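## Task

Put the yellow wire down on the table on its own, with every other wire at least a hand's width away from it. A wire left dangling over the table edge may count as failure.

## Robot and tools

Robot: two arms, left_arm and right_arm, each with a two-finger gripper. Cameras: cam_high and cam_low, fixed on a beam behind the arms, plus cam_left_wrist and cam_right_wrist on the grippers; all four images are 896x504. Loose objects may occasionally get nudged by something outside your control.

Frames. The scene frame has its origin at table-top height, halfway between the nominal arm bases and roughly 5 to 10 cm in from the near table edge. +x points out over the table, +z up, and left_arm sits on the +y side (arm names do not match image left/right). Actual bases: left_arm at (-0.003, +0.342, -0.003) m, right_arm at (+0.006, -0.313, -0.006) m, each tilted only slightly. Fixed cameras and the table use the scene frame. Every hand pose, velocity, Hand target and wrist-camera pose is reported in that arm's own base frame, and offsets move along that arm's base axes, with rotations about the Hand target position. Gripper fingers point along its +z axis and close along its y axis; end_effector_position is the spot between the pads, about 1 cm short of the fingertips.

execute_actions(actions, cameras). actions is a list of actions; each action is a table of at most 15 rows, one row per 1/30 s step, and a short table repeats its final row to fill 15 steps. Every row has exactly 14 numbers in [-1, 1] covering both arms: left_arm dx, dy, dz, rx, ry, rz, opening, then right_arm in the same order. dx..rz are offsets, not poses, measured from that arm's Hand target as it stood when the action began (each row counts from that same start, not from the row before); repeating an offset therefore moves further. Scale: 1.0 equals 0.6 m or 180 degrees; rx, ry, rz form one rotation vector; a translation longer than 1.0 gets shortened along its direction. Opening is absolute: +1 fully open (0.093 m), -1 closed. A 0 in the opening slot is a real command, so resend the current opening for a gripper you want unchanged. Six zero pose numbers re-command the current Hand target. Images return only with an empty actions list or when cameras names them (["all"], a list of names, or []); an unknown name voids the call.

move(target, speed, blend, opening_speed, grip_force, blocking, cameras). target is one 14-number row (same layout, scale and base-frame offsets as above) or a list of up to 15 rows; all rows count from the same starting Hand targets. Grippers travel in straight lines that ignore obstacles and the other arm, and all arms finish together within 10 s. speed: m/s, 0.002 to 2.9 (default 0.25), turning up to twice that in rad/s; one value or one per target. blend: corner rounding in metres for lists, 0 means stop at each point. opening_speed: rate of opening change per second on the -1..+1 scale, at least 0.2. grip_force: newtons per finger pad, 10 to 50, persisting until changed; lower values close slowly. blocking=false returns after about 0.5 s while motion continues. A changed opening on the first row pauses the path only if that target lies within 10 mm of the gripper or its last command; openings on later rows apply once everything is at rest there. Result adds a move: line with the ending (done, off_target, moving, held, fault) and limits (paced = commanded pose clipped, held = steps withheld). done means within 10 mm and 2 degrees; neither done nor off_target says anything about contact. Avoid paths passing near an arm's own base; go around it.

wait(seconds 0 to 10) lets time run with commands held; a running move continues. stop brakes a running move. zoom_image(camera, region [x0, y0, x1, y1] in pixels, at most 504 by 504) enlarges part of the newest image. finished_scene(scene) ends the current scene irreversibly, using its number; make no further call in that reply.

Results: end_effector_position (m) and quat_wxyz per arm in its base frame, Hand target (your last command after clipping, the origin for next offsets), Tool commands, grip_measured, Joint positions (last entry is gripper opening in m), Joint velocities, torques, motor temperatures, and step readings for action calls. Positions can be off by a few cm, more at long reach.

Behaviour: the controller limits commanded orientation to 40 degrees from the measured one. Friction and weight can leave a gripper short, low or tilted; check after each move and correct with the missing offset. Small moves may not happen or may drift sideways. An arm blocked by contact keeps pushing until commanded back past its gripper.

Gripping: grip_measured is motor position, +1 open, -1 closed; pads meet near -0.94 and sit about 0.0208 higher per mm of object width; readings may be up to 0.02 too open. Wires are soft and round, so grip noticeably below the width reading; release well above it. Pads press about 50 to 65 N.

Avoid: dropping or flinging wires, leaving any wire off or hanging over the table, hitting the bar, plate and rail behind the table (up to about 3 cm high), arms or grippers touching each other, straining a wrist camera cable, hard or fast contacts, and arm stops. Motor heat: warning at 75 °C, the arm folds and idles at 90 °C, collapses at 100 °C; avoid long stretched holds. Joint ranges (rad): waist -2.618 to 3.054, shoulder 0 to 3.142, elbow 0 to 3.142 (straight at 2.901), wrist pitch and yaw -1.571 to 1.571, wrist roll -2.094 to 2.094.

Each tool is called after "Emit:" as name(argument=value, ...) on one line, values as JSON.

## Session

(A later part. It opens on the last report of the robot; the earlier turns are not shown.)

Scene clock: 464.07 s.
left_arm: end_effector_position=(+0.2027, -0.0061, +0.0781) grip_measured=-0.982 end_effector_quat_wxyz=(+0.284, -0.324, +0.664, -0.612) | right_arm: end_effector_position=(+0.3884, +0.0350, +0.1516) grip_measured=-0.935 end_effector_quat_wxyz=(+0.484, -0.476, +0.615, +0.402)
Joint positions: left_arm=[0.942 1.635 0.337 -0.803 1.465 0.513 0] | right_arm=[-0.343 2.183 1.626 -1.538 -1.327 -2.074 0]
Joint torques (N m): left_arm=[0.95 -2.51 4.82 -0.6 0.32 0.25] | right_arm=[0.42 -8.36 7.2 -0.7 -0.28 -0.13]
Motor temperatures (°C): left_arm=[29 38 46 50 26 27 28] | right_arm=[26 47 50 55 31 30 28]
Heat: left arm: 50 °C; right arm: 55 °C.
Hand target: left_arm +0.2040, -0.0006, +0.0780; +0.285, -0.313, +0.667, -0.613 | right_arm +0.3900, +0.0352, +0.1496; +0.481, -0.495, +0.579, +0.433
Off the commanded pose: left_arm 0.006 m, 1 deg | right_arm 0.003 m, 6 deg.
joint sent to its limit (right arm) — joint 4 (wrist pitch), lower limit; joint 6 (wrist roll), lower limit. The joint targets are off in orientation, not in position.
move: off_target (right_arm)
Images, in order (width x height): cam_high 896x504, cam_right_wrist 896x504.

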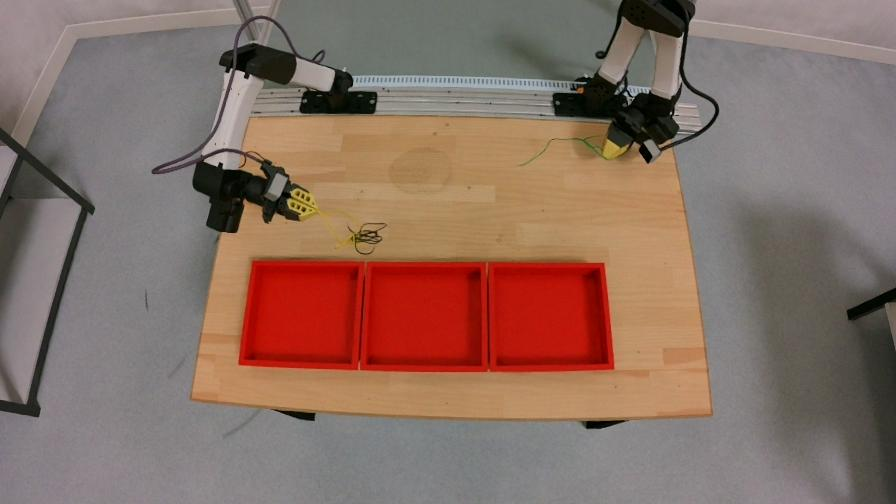

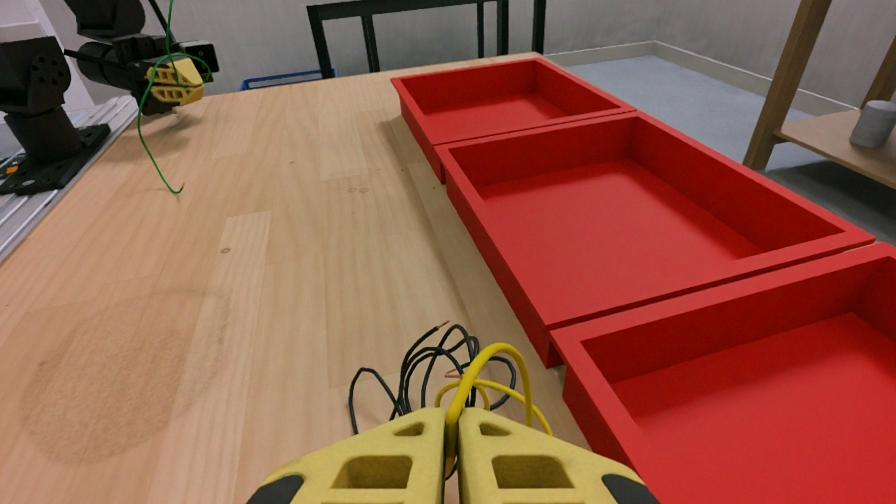

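Emit:
move(target=[[0.0,0.03,-0.065,0,0,0,-1,-0.02,0.1,0.15,0,0,0,-0.941665],[0.0,0.03,-0.065,0,0,0,-0.5,-0.02,0.1,0.15,0,0,0,-0.941665],[-0.03,0.05,0.12,0,0,0,-0.4,-0.15,0.57,0.2,0,0,0,-0.941665]], speed=[0.2,0.25,0.3], opening_speed=1, cameras=["cam_high","cam_low"])

Emit:
zoom_image(camera="cam_high", region=[430, 100, 670, 240])

Emit:
zoom_image(camera="cam_low", region=[330, 130, 480, 270])

Scene clock: 488.20 s.
left_arm: end_effector_position=(+0.1876, +0.0252, +0.1438) grip_measured=-0.402 end_effector_quat_wxyz=(+0.292, -0.349, +0.682, -0.572) | right_arm: end_effector_position=(+0.3010, +0.3773, +0.2555) grip_measured=-0.935 end_effector_quat_wxyz=(+0.458, -0.497, +0.595, +0.435)
Joint positions: left_arm=[1.161 1.465 0.559 -1.546 1.294 0.898 0.026] | right_arm=[0.648 1.644 1.138 0.217 -0.786 -0.143 0]
Joint torques (N m): left_arm=[0.84 -4.48 6.46 -1.18 0.18 -0.06] | right_arm=[0.43 -9.52 6.93 2.43 0.08 0.13]
Heat: left arm: 46 °C; right arm: 52 °C.
Hand target: left_arm +0.1860, +0.0293, +0.1500; +0.285, -0.313, +0.667, -0.613 | right_arm +0.2999, +0.3773, +0.2697; +0.482, -0.495, +0.579, +0.433
Off the commanded pose: left_arm 0.008 m, 7 deg | right_arm 0.014 m, 3 deg.
joint sent to its limit (left arm) — joint 4 (wrist pitch), lower limit. The joint targets are off in orientation, not in position.
move: off_target (left_arm, right_arm); target 2's new opening was sent with left_arm's hand 0.032 m and 7 deg from that target; target 3's new opening was sent with left_arm's hand 0.008 m and 7 deg from that target
Images, in order (width x height): cam_high 896x504, cam_low 896x504.

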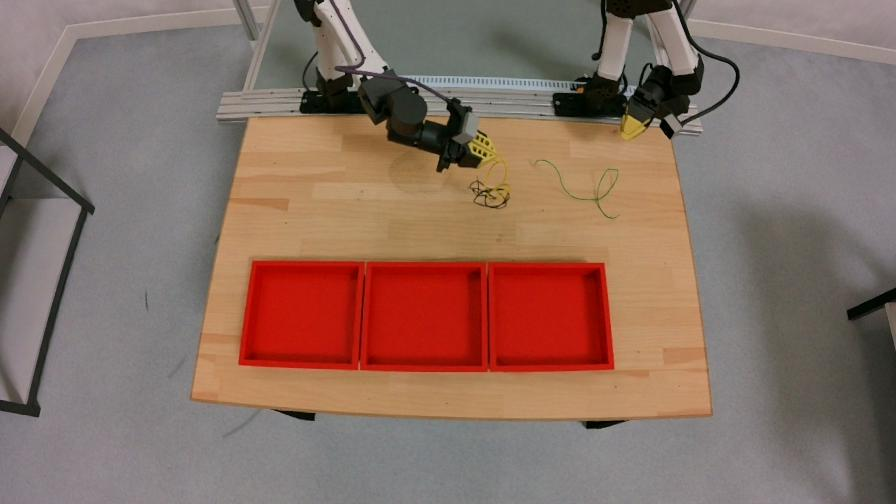

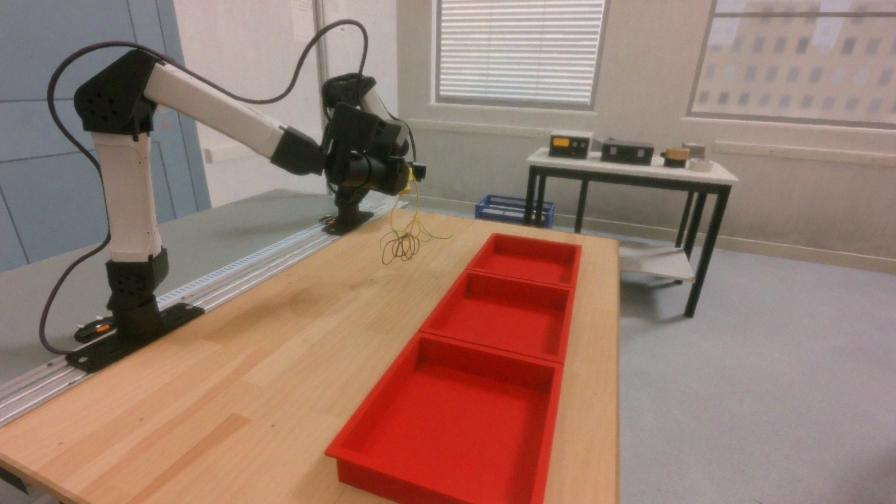

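Scaled by 2.100.

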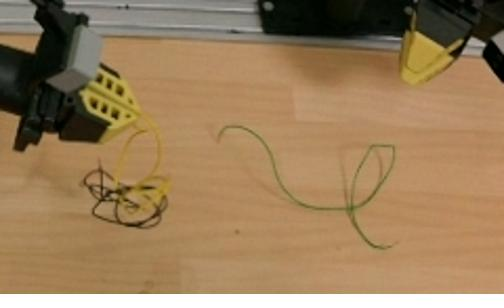

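Scaled by 3.360.

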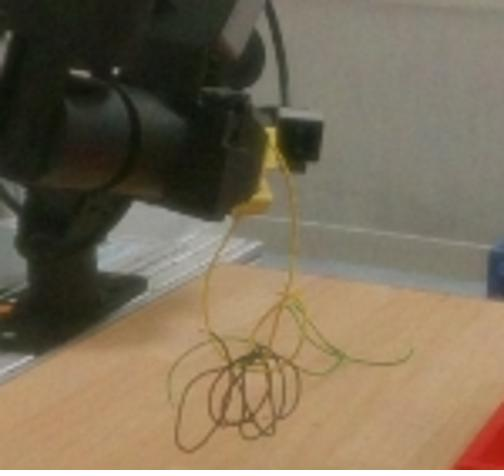

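Emit:
move(target=[[0.03,-0.15,0.0,0,0,0,-0.4,0,0,0,0,0,0,-0.941665],[0.157,-0.415,-0.05,0,0,0,-0.4,0,0,0,0,0,0,-0.941665]], speed=0.3, blend=0.03, cameras=["cam_left_wrist"])

Scene clock: 505.87 s.
left_arm: end_effector_position=(+0.2729, -0.2189, +0.1182) grip_measured=-0.402 end_effector_quat_wxyz=(-0.083, +0.043, +0.709, -0.699) | right_arm: end_effector_position=(+0.3010, +0.3773, +0.2555) grip_measured=-0.935 end_effector_quat_wxyz=(+0.458, -0.497, +0.595, +0.435)
Joint positions: left_arm=[-0.174 2.078 1.151 -1.15 1.562 0.449 0.026] | right_arm=[0.648 1.644 1.138 0.217 -0.786 -0.143 0]
Joint torques (N m): left_arm=[0.32 -7.98 6.87 -0.35 0.59 -0.09] | right_arm=[0.46 -9.4 6.91 2.42 0.13 0.14]
Motor temperatures (°C): left_arm=[29 37 44 45 26 27 28] | right_arm=[26 52 47 56 31 30 28]
Heat: left arm: 45 °C; right arm: 56 °C.
Hand target: left_arm +0.2802, -0.2197, +0.1200; +0.166, -0.197, +0.702, -0.663 | right_arm +0.2999, +0.3773, +0.2697; +0.482, -0.495, +0.579, +0.433
Off the commanded pose: left_arm 0.008 m, 60 deg; orientation clipped | right_arm 0.014 m, 3 deg.
joint sent to its limit (left arm) — joint 5 (wrist yaw), upper limit. The joint targets are off in orientation, not in position.
move: off_target (left_arm, right_arm); limits=paced
Images, in order (width x height): cam_left_wrist 896x504.

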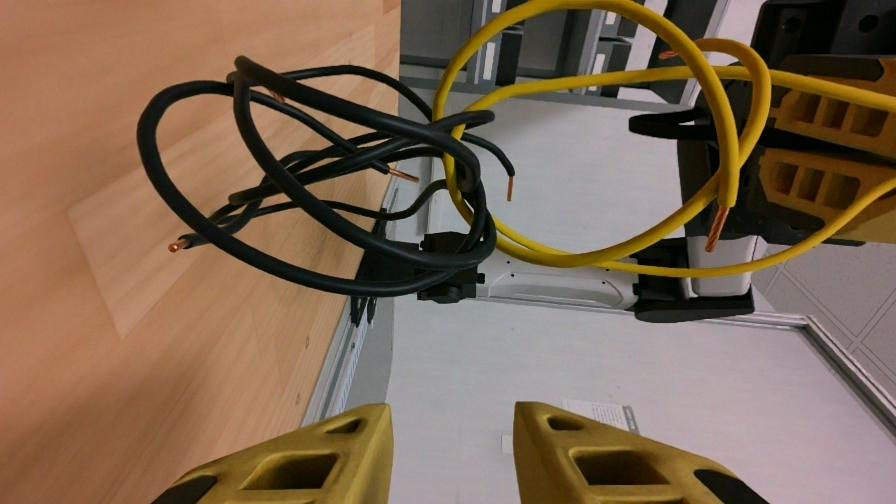

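Emit:
move(target=[[0.085,-0.02,-0.045,-0.02,0.006,-0.222,-0.2,0,0,0,0,0,0,-0.941665]], speed=0.2, cameras=["cam_left_wrist"])

Scene clock: 521.90 s.
left_arm: end_effector_position=(+0.3279, -0.2287, +0.0964) grip_measured=-0.202 end_effector_quat_wxyz=(-0.075, +0.051, +0.708, -0.700) | right_arm: end_effector_position=(+0.3010, +0.3773, +0.2555) grip_measured=-0.935 end_effector_quat_wxyz=(+0.458, -0.497, +0.595, +0.435)
Joint positions: left_arm=[-0.174 2.28 1.406 -1.144 1.562 0.412 0.035] | right_arm=[0.648 1.644 1.138 0.217 -0.786 -0.143 0]
Joint torques (N m): left_arm=[-0.62 -8.85 7.31 -0.36 0.48 -0.15] | right_arm=[0.31 -9.58 6.76 2.42 0.13 0.17]
Motor temperatures (°C): left_arm=[29 39 43 43 27 27 28] | right_arm=[26 53 46 58 31 30 28]
Heat: left arm: 43 °C; right arm: 58 °C.
Hand target: left_arm +0.3312, -0.2317, +0.0929; -0.083, +0.043, +0.708, -0.700 | right_arm +0.2999, +0.3773, +0.2697; +0.482, -0.495, +0.579, +0.433
Off the commanded pose: left_arm 0.006 m, 1 deg | right_arm 0.014 m, 3 deg.
move: off_target (right_arm)
Images, in order (width x height): cam_left_wrist 896x504.

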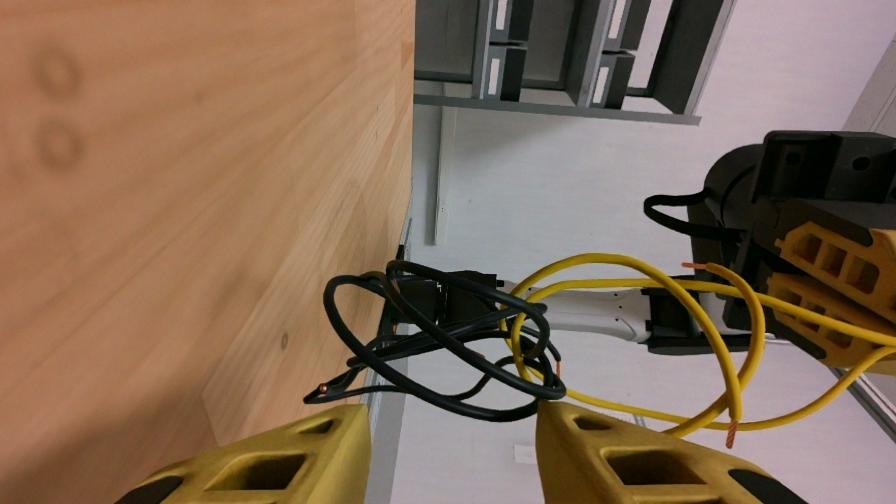

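Emit:
move(target=[[0.004,-0.09,-0.004,0,0,0,-0.4,0,0,0,0,0,0,-0.941665],[0.004,-0.09,-0.004,0,0,0,-1,0,0,0,0,0,0,-0.941665]], speed=0.15, opening_speed=1, cameras=["cam_left_wrist"])

Scene clock: 537.00 s.
left_arm: end_effector_position=(+0.3284, -0.2846, +0.0945) grip_measured=-0.986 end_effector_quat_wxyz=(-0.118, +0.107, +0.702, -0.694) | right_arm: end_effector_position=(+0.3010, +0.3773, +0.2555) grip_measured=-0.935 end_effector_quat_wxyz=(+0.458, -0.497, +0.595, +0.435)
Joint positions: left_arm=[-0.316 2.38 1.596 -1.144 1.562 0.34 0] | right_arm=[0.648 1.644 1.138 0.217 -0.786 -0.143 0]
Joint torques (N m): left_arm=[0.2 -9.57 7.6 -0.23 0.63 -0.28] | right_arm=[0.5 -9.44 7.06 2.43 0.09 0.2]
Motor temperatures (°C): left_arm=[29 41 45 41 27 27 28] | right_arm=[26 54 46 59 31 30 28]
Heat: left arm: 45 °C; right arm: 59 °C.
Hand target: left_arm +0.3336, -0.2857, +0.0905; -0.083, +0.043, +0.708, -0.700 | right_arm +0.2999, +0.3773, +0.2697; +0.482, -0.495, +0.579, +0.433
Off the commanded pose: left_arm 0.007 m, 8 deg | right_arm 0.014 m, 3 deg.
joint sent to its limit (left arm) — joint 5 (wrist yaw), upper limit. The joint targets are off in orientation, not in position.
move: off_target (left_arm, right_arm); target 2's new opening was sent with left_arm's hand 0.007 m and 8 deg from that target
Images, in order (width x height): cam_left_wrist 896x504.

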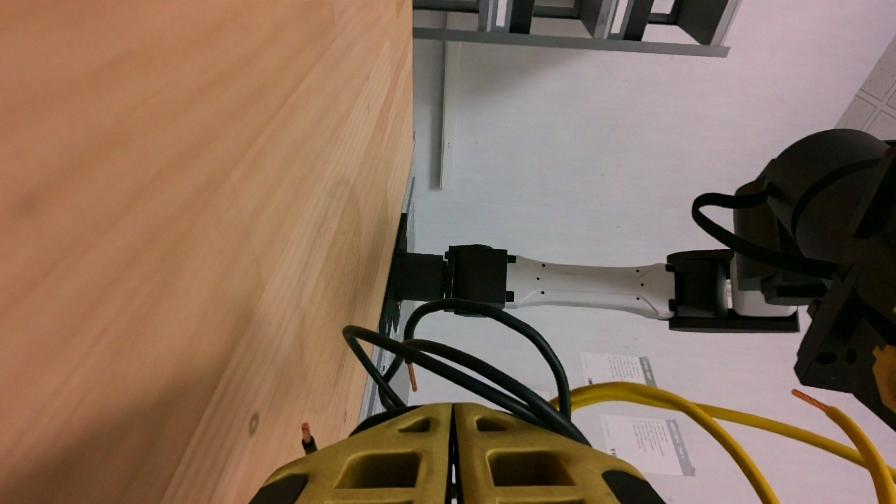

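Emit:
move(target=[-0.01,0.07,0,0,0,0,-1,0,0,0,0,0,0,-0.941665], speed=0.15, cameras=["cam_left_wrist"])

Scene clock: 543.63 s.
left_arm: end_effector_position=(+0.3293, -0.2472, +0.0848) grip_measured=-0.986 end_effector_quat_wxyz=(-0.102, +0.057, +0.707, -0.697) | right_arm: end_effector_position=(+0.3010, +0.3773, +0.2555) grip_measured=-0.935 end_effector_quat_wxyz=(+0.458, -0.497, +0.595, +0.435)
Joint positions: left_arm=[-0.223 2.341 1.466 -1.122 1.564 0.361 0] | right_arm=[0.648 1.644 1.138 0.217 -0.786 -0.143 0]
Joint torques (N m): left_arm=[0.76 -13.04 2.92 -0.33 0.6 0.12] | right_arm=[0.58 -9.59 6.89 2.43 0.14 0.12]
Motor temperatures (°C): left_arm=[29 42 45 41 27 27 28] | right_arm=[26 54 46 59 31 30 28]
Heat: left arm: 45 °C; right arm: 59 °C.
Hand target: left_arm +0.3276, -0.2437, +0.0906; -0.083, +0.043, +0.708, -0.700 | right_arm +0.2999, +0.3773, +0.2697; +0.482, -0.495, +0.579, +0.433
Off the commanded pose: left_arm 0.007 m, 3 deg | right_arm 0.014 m, 3 deg.
joint sent to its limit (left arm) — joint 5 (wrist yaw), upper limit. The joint targets still meet the commanded pose.
move: off_target (left_arm, right_arm)
Images, in order (width x height): cam_left_wrist 896x504.

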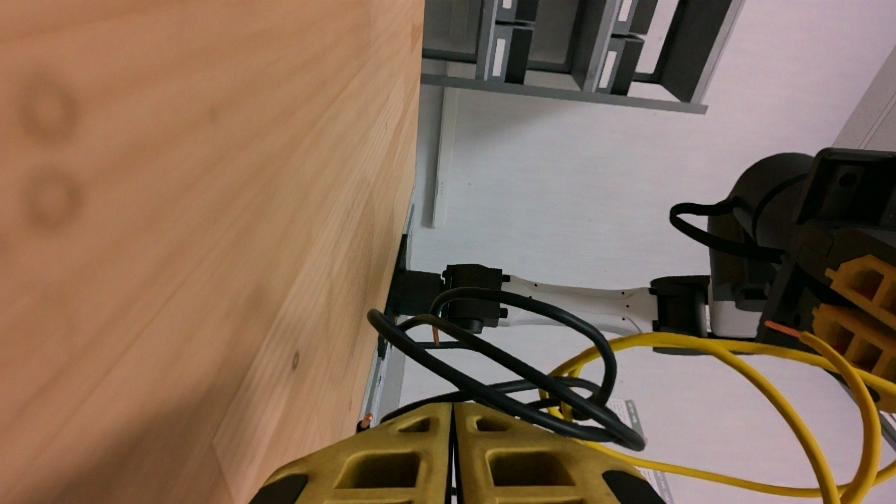

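Emit:
move(target=[-0.05,0.15,-0.02,0,0,0,-1,0.0,-0.1,0.0,0,0,0,-0.941665], speed=0.15, cameras=["cam_left_wrist","cam_high"])

Emit:
zoom_image(camera="cam_high", region=[430, 100, 670, 240])

Scene clock: 552.10 s.
left_arm: end_effector_position=(+0.3024, -0.1557, +0.0916) grip_measured=-0.986 end_effector_quat_wxyz=(-0.032, +0.040, +0.741, -0.669) | right_arm: end_effector_position=(+0.3059, +0.3206, +0.2639) grip_measured=-0.935 end_effector_quat_wxyz=(+0.475, -0.486, +0.592, +0.434)
Joint positions: left_arm=[0.034 2.256 1.306 -1.541 1.401 0.934 0] | right_arm=[0.506 1.524 1.027 0.217 -0.902 -0.169 0]
Joint torques (N m): left_arm=[0.43 -5.64 3.34 -1.21 0.16 0.24] | right_arm=[-0.05 -8.54 6.97 1.88 -0.16 -0.17]
Motor temperatures (°C): left_arm=[29 44 44 41 27 27 28] | right_arm=[26 54 46 59 31 30 28]
Heat: left arm: 44 °C; right arm: 59 °C.
Hand target: left_arm +0.2975, -0.1537, +0.0786; -0.083, +0.043, +0.708, -0.700 | right_arm +0.2999, +0.3173, +0.2695; +0.481, -0.495, +0.579, +0.433
Off the commanded pose: left_arm 0.014 m, 8 deg | right_arm 0.009 m, 2 deg.
joint sent to its limit (left arm) — joint 4 (wrist pitch), lower limit. The joint targets are off in orientation, not in position.
move: off_target (left_arm)
Images, in order (width x height): cam_high 896x504, cam_left_wrist 896x504.

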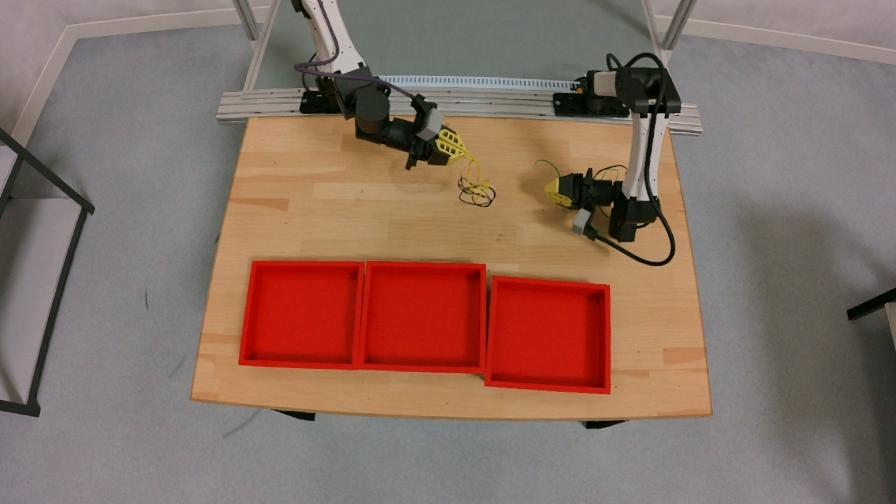

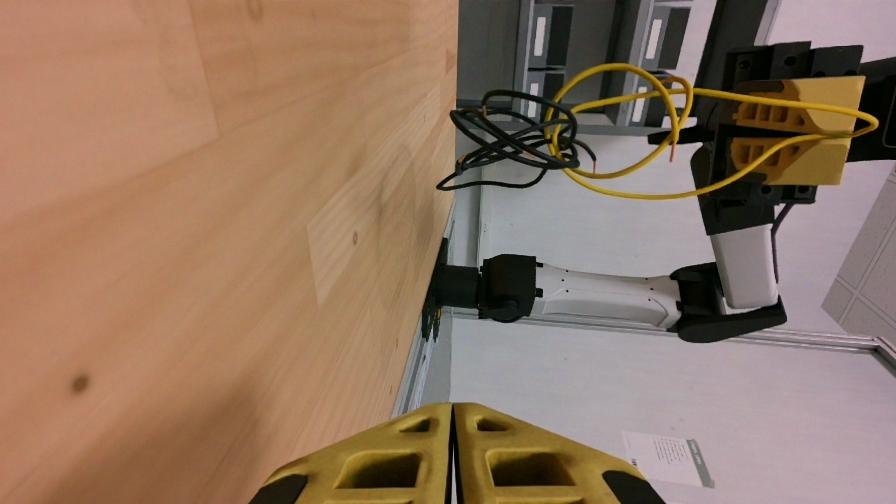

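Scaled by 2.100.

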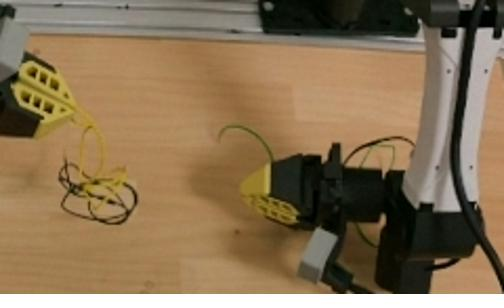

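Emit:
move(target=[[-0.13,0.206,0.286,0.367,-0.441,0.414,-0.4,0,0.1,0,0,0,0,-0.941665]], speed=0.6)

Emit:
move(target=[[0.03,-0.12,-0.1,-0.478,0.174,-0.174,-0.4,0,0.0,0,0,0,0,-0.941665],[0.06,-0.28,-0.18,-0.478,0.174,-0.174,-0.4,0,0.0,0,0,0,0,-0.941665]], speed=0.5, blend=0.03, cameras=["cam_left_wrist","cam_high"])

Scene clock: 585.47 s.
left_arm: end_effector_position=(+0.2160, -0.0288, +0.2480) grip_measured=-0.402 end_effector_quat_wxyz=(+0.699, +0.004, +0.715, -0.002) | right_arm: end_effector_position=(+0.2931, +0.3715, +0.2556) grip_measured=-0.935 end_effector_quat_wxyz=(+0.458, -0.497, +0.595, +0.435)
Joint positions: left_arm=[-0.521 0.092 0.331 -0.266 -0.512 -0.01 0.026] | right_arm=[0.648 1.607 1.1 0.218 -0.786 -0.143 0]
Joint torques (N m): left_arm=[-0.88 3.64 6.39 2.21 -0.26 0.06] | right_arm=[0.05 -6.19 10.03 2.47 0.11 0.16]
Motor temperatures (°C): left_arm=[29 42 42 42 27 27 28] | right_arm=[26 49 45 57 31 30 28]
Heat: left arm: 42 °C; right arm: 57 °C.
Hand target: left_arm +0.2196, -0.0301, +0.2501; +0.706, +0.000, +0.709, -0.001 | right_arm +0.2999, +0.3773, +0.2696; +0.481, -0.495, +0.579, +0.433
Off the commanded pose: left_arm 0.004 m, 1 deg | right_arm 0.016 m, 3 deg.
move: off_target (right_arm)

Scene clock: 589.83 s.
left_arm: end_effector_position=(+0.2570, -0.1997, +0.1313) grip_measured=-0.402 end_effector_quat_wxyz=(+0.284, -0.303, +0.660, -0.626) | right_arm: end_effector_position=(+0.2931, +0.3715, +0.2556) grip_measured=-0.935 end_effector_quat_wxyz=(+0.458, -0.497, +0.595, +0.435)
Joint positions: left_arm=[-0.603 1.415 0.033 1.326 0.111 -1.57 0.026] | right_arm=[0.648 1.607 1.1 0.218 -0.786 -0.143 0]
Joint torques (N m): left_arm=[-0.84 -2.35 3.71 2.54 -0.29 -0.05] | right_arm=[0.47 -6.08 10.09 2.44 0.16 0.19]
Motor temperatures (°C): left_arm=[29 42 42 44 27 27 28] | right_arm=[26 49 45 57 31 30 28]
Heat: left arm: 44 °C; right arm: 57 °C.
Hand target: left_arm +0.2556, -0.1981, +0.1422; +0.297, -0.298, +0.641, -0.642 | right_arm +0.2999, +0.3773, +0.2696; +0.481, -0.495, +0.579, +0.433
Off the commanded pose: left_arm 0.011 m, 3 deg | right_arm 0.017 m, 3 deg.
move: off_target (left_arm, right_arm)
Images, in order (width x height): cam_high 896x504, cam_left_wrist 896x504.

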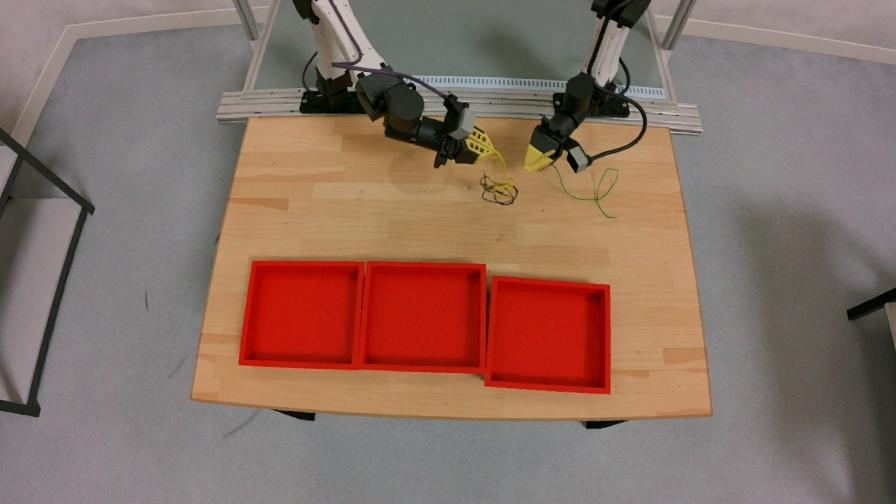

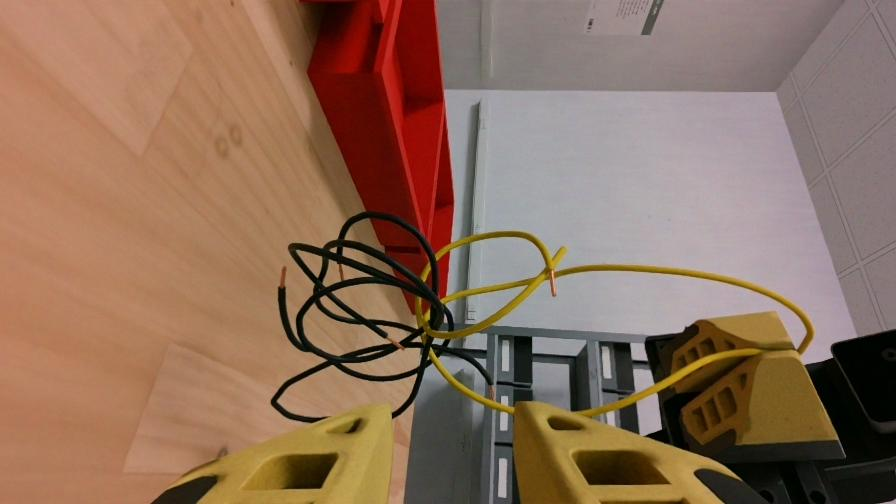

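Emit:
move(target=[[0.01,-0.01,-0.06,0,0,0,-0.3,0,0.0,0,0,0,0,-0.941665],[0.097,-0.113,-0.06,0,0,0,-0.3,0,0.0,0,0,0,0,-0.941665]], speed=0.25, blend=0.015, cameras=["cam_left_wrist"])

Scene clock: 603.80 s.
left_arm: end_effector_position=(+0.3063, -0.2609, +0.0726) grip_measured=-0.302 end_effector_quat_wxyz=(+0.263, -0.319, +0.696, -0.587) | right_arm: end_effector_position=(+0.2931, +0.3715, +0.2556) grip_measured=-0.935 end_effector_quat_wxyz=(+0.458, -0.497, +0.595, +0.435)
Joint positions: left_arm=[-0.696 1.924 0.322 1.429 0.023 -1.574 0.031] | right_arm=[0.648 1.607 1.1 0.218 -0.786 -0.143 0]
Joint torques (N m): left_arm=[-0.68 -5.48 5 3.14 -0.32 -0.02] | right_arm=[0.42 -5.91 10.03 2.44 0.08 0.18]
Motor temperatures (°C): left_arm=[29 40 41 48 26 27 28] | right_arm=[26 47 46 59 31 30 28]
Heat: left arm: 48 °C; right arm: 59 °C.
Hand target: left_arm +0.3138, -0.2659, +0.1063; +0.297, -0.298, +0.641, -0.642 | right_arm +0.2999, +0.3773, +0.2696; +0.481, -0.495, +0.579, +0.433
Off the commanded pose: left_arm 0.035 m, 10 deg | right_arm 0.017 m, 3 deg.
joint sent to its limit (left arm) — joint 4 (wrist pitch), upper limit. The joint targets still meet the commanded pose.
move: off_target (left_arm, right_arm)
Images, in order (width x height): cam_left_wrist 896x504.

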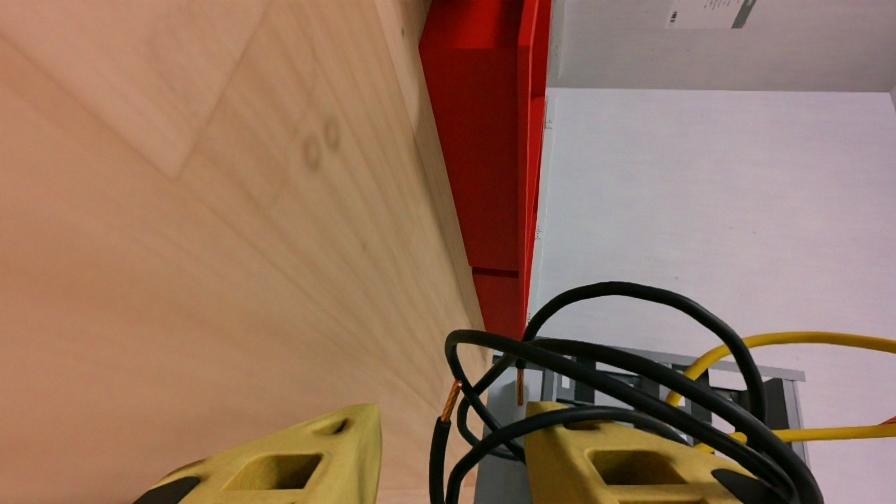

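Emit:
move(target=[0.004,-0.004,0.0,0,0,0,-1,0,0,0,0,0,0,-0.941665], opening_speed=1, cameras=["cam_left_wrist"])

Scene clock: 613.23 s.
left_arm: end_effector_position=(+0.3082, -0.2622, +0.0717) grip_measured=-0.981 end_effector_quat_wxyz=(+0.264, -0.319, +0.696, -0.587) | right_arm: end_effector_position=(+0.2931, +0.3715, +0.2556) grip_measured=-0.935 end_effector_quat_wxyz=(+0.458, -0.497, +0.595, +0.435)
Joint positions: left_arm=[-0.696 1.933 0.331 1.429 0.022 -1.574 0] | right_arm=[0.648 1.607 1.1 0.218 -0.786 -0.143 0]
Joint torques (N m): left_arm=[-0.79 -5.48 5.35 3.14 -0.31 -0.02] | right_arm=[0.46 -6.2 10.07 2.43 0.13 0.19]
Motor temperatures (°C): left_arm=[29 40 41 57 26 27 28] | right_arm=[26 47 47 59 31 30 28]
Heat: left arm: 57 °C; right arm: 59 °C.
Hand target: left_arm +0.3162, -0.2683, +0.1061; +0.297, -0.298, +0.641, -0.642 | right_arm +0.2999, +0.3773, +0.2696; +0.481, -0.495, +0.579, +0.433
Off the commanded pose: left_arm 0.036 m, 10 deg | right_arm 0.017 m, 3 deg.
joint sent to its limit (left arm) — joint 4 (wrist pitch), upper limit. The joint targets still meet the commanded pose.
move: off_target (left_arm, right_arm)
Images, in order (width x height): cam_left_wrist 896x504.

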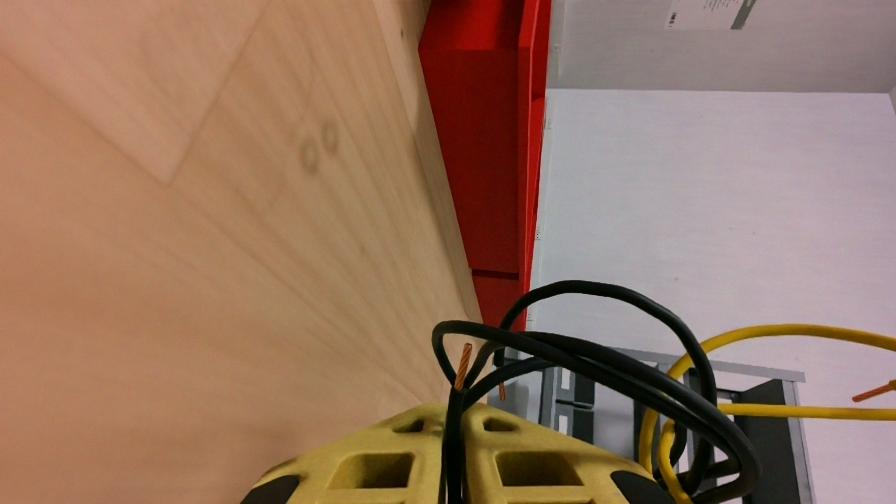

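Emit:
move(target=[[-0.1,0.1,-0.02,0,0,0,-1,0.02,-0.1,0.0,0,0,0,-0.941665],[-0.15,0.25,-0.02,0,0,0,-1,0.15,-0.4,-0.05,0,0,0,-0.941665]], speed=0.15, blend=0.03, cameras=["cam_high","cam_left_wrist","cam_right_wrist"])

Emit:
zoom_image(camera="cam_high", region=[300, 90, 650, 270])

Scene clock: 628.63 s.
left_arm: end_effector_position=(+0.2304, -0.1170, +0.1011) grip_measured=-0.981 end_effector_quat_wxyz=(+0.219, -0.273, +0.738, -0.577) | right_arm: end_effector_position=(+0.3867, +0.1371, +0.2367) grip_measured=-0.935 end_effector_quat_wxyz=(+0.475, -0.489, +0.590, +0.434)
Joint positions: left_arm=[0.05 0.861 0.007 0.476 0.867 -1.269 0] | right_arm=[-0.074 1.836 1.465 -0.849 -1.385 -1.166 0]
Joint torques (N m): left_arm=[-0.85 -1.44 6.27 1.38 -0.06 -0.1] | right_arm=[-0.1 -7.2 8.87 0.64 -0.58 -0.2]
Motor temperatures (°C): left_arm=[29 40 41 60 26 27 28] | right_arm=[26 46 48 58 32 30 28]
Heat: left arm: 60 °C; right arm: 58 °C.
Hand target: left_arm +0.2262, -0.1183, +0.0941; +0.297, -0.298, +0.641, -0.642 | right_arm +0.3899, +0.1372, +0.2396; +0.481, -0.495, +0.579, +0.433
Off the commanded pose: left_arm 0.008 m, 16 deg | right_arm 0.004 m, 2 deg.
joint sent to its limit (left arm) — joint 3 (elbow), lower limit, where the elbow is as bent as it goes. The joint targets are off in orientation, not in position.
move: off_target (left_arm)
Images, in order (width x height): cam_high 896x504, cam_left_wrist 896x504, cam_right_wrist 896x504.

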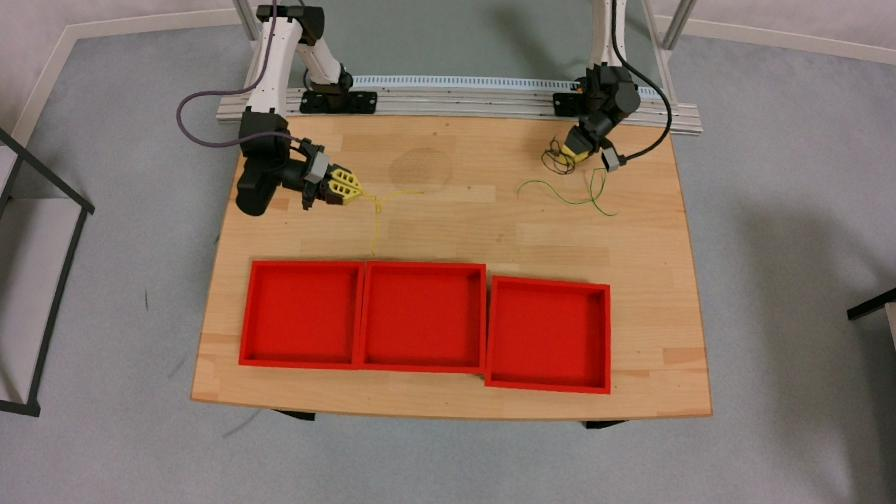

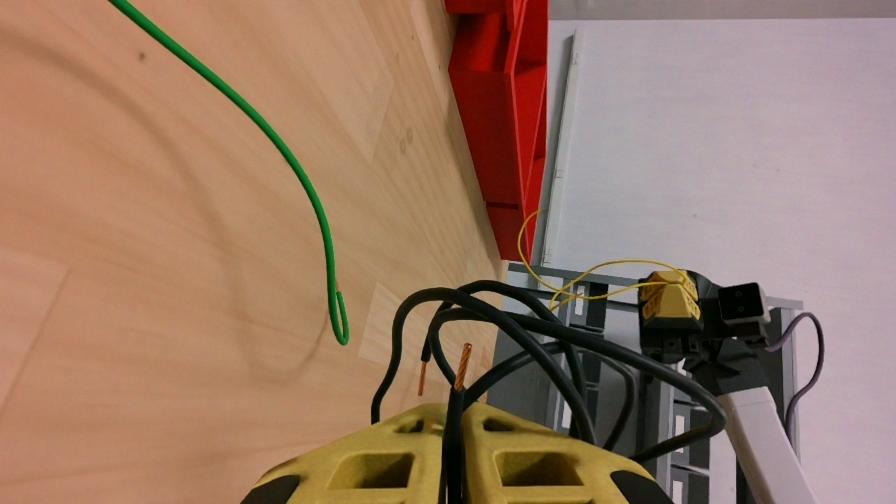

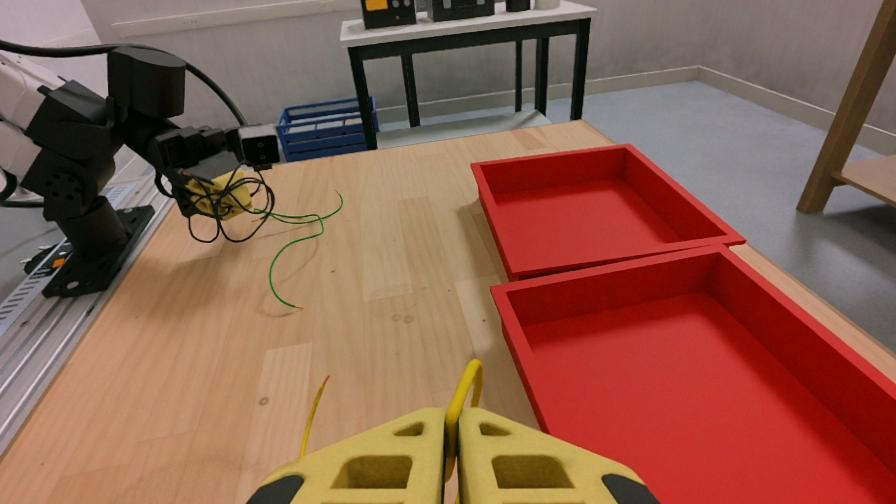

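Scaled by 1.440.

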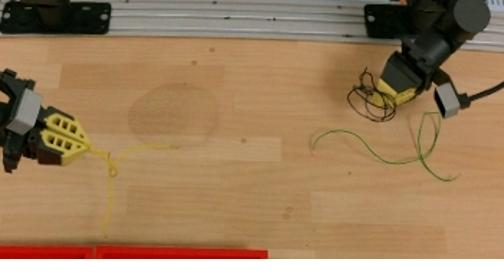

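Emit:
move(target=[[0.0,0.0,-0.07,0,0,0,-1,-0.083,-0.08,-0.31,0,0,0,-0.941665],[0.0,0.0,-0.07,0,0,0,-0.5,-0.083,-0.08,-0.31,0,0,0,-0.5],[0.0,0.0,0.1,0,0,0,-0.4,-0.12,-0.14,-0.05,0,0,0,-0.5]], speed=[0.15,0.15,0.12], opening_speed=0.6, cameras=["all"])

Emit:
zoom_image(camera="cam_high", region=[300, 90, 650, 270])

Scene clock: 646.57 s.
left_arm: end_effector_position=(+0.2282, -0.1177, +0.1637) grip_measured=-0.402 end_effector_quat_wxyz=(+0.294, -0.294, +0.664, -0.622) | right_arm: end_effector_position=(+0.3187, +0.0555, +0.2016) grip_measured=-0.502 end_effector_quat_wxyz=(+0.493, -0.475, +0.617, +0.389)
Joint positions: left_arm=[-0.078 0.418 0.007 0.344 0.632 -1.507 0.026] | right_arm=[-0.358 1.829 1.326 -1.54 -1.33 -2.042 0.021]
Joint torques (N m): left_arm=[-0.88 0.25 7.49 1.5 -0.2 -0.11] | right_arm=[-0.27 -8.55 7.1 -0.7 -0.24 0.18]
Motor temperatures (°C): left_arm=[29 38 41 52 26 27 28] | right_arm=[26 48 48 54 32 30 28]
Heat: left arm: 52 °C; right arm: 54 °C.
Hand target: left_arm +0.2262, -0.1183, +0.1541; +0.297, -0.298, +0.641, -0.642 | right_arm +0.3179, +0.0533, +0.2095; +0.481, -0.495, +0.579, +0.433
Off the commanded pose: left_arm 0.010 m, 4 deg | right_arm 0.008 m, 7 deg.
joint sent to its limit (left arm) — joint 3 (elbow), lower limit, where the elbow is as bent as it goes. The joint targets are off in orientation, not in position.
joint sent to its limit (right arm) — joint 4 (wrist pitch), lower limit. The joint targets are off in orientation, not in position.
move: off_target (left_arm, right_arm); target 2's new opening was sent with left_arm's hand 0.003 m and 24 deg from that target; target 3's new opening was sent with left_arm's hand 0.010 m and 4 deg from that target

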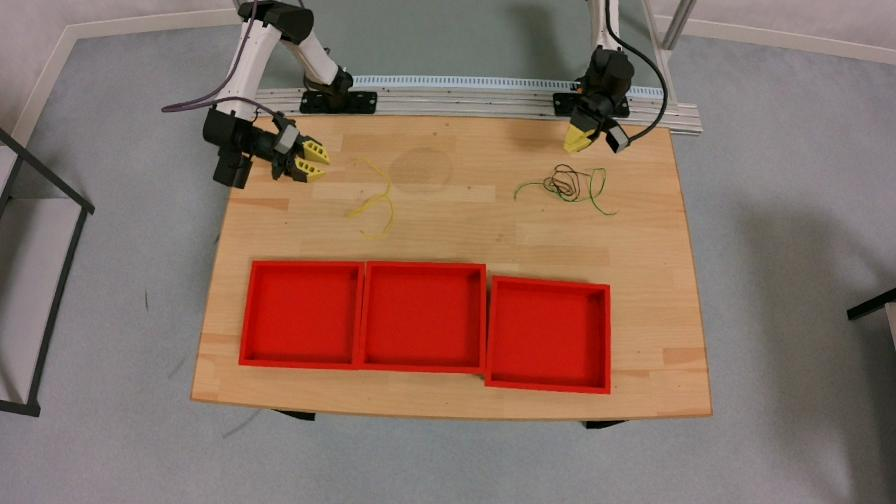

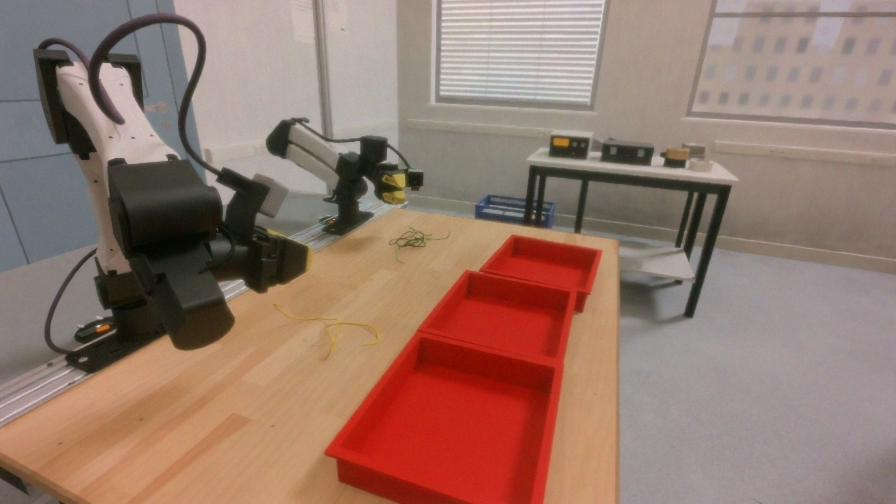

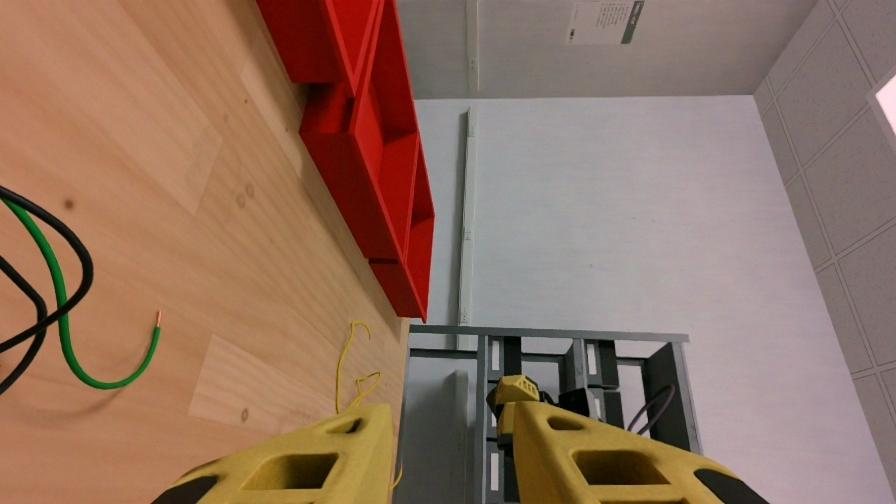

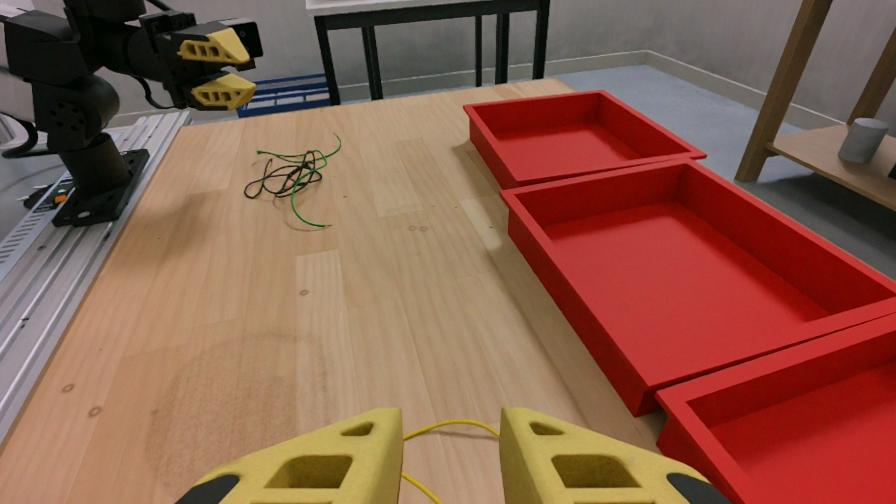

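Scaled by 1.440.

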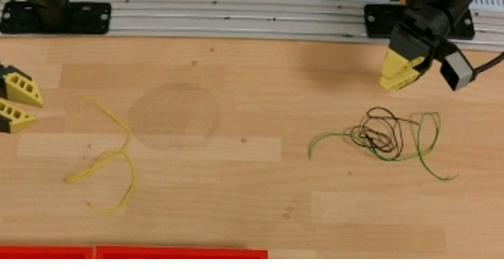

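Yellow lies alone on the table.

Emit:
finished_scene(scene=2)

The scene is finished: the task was done.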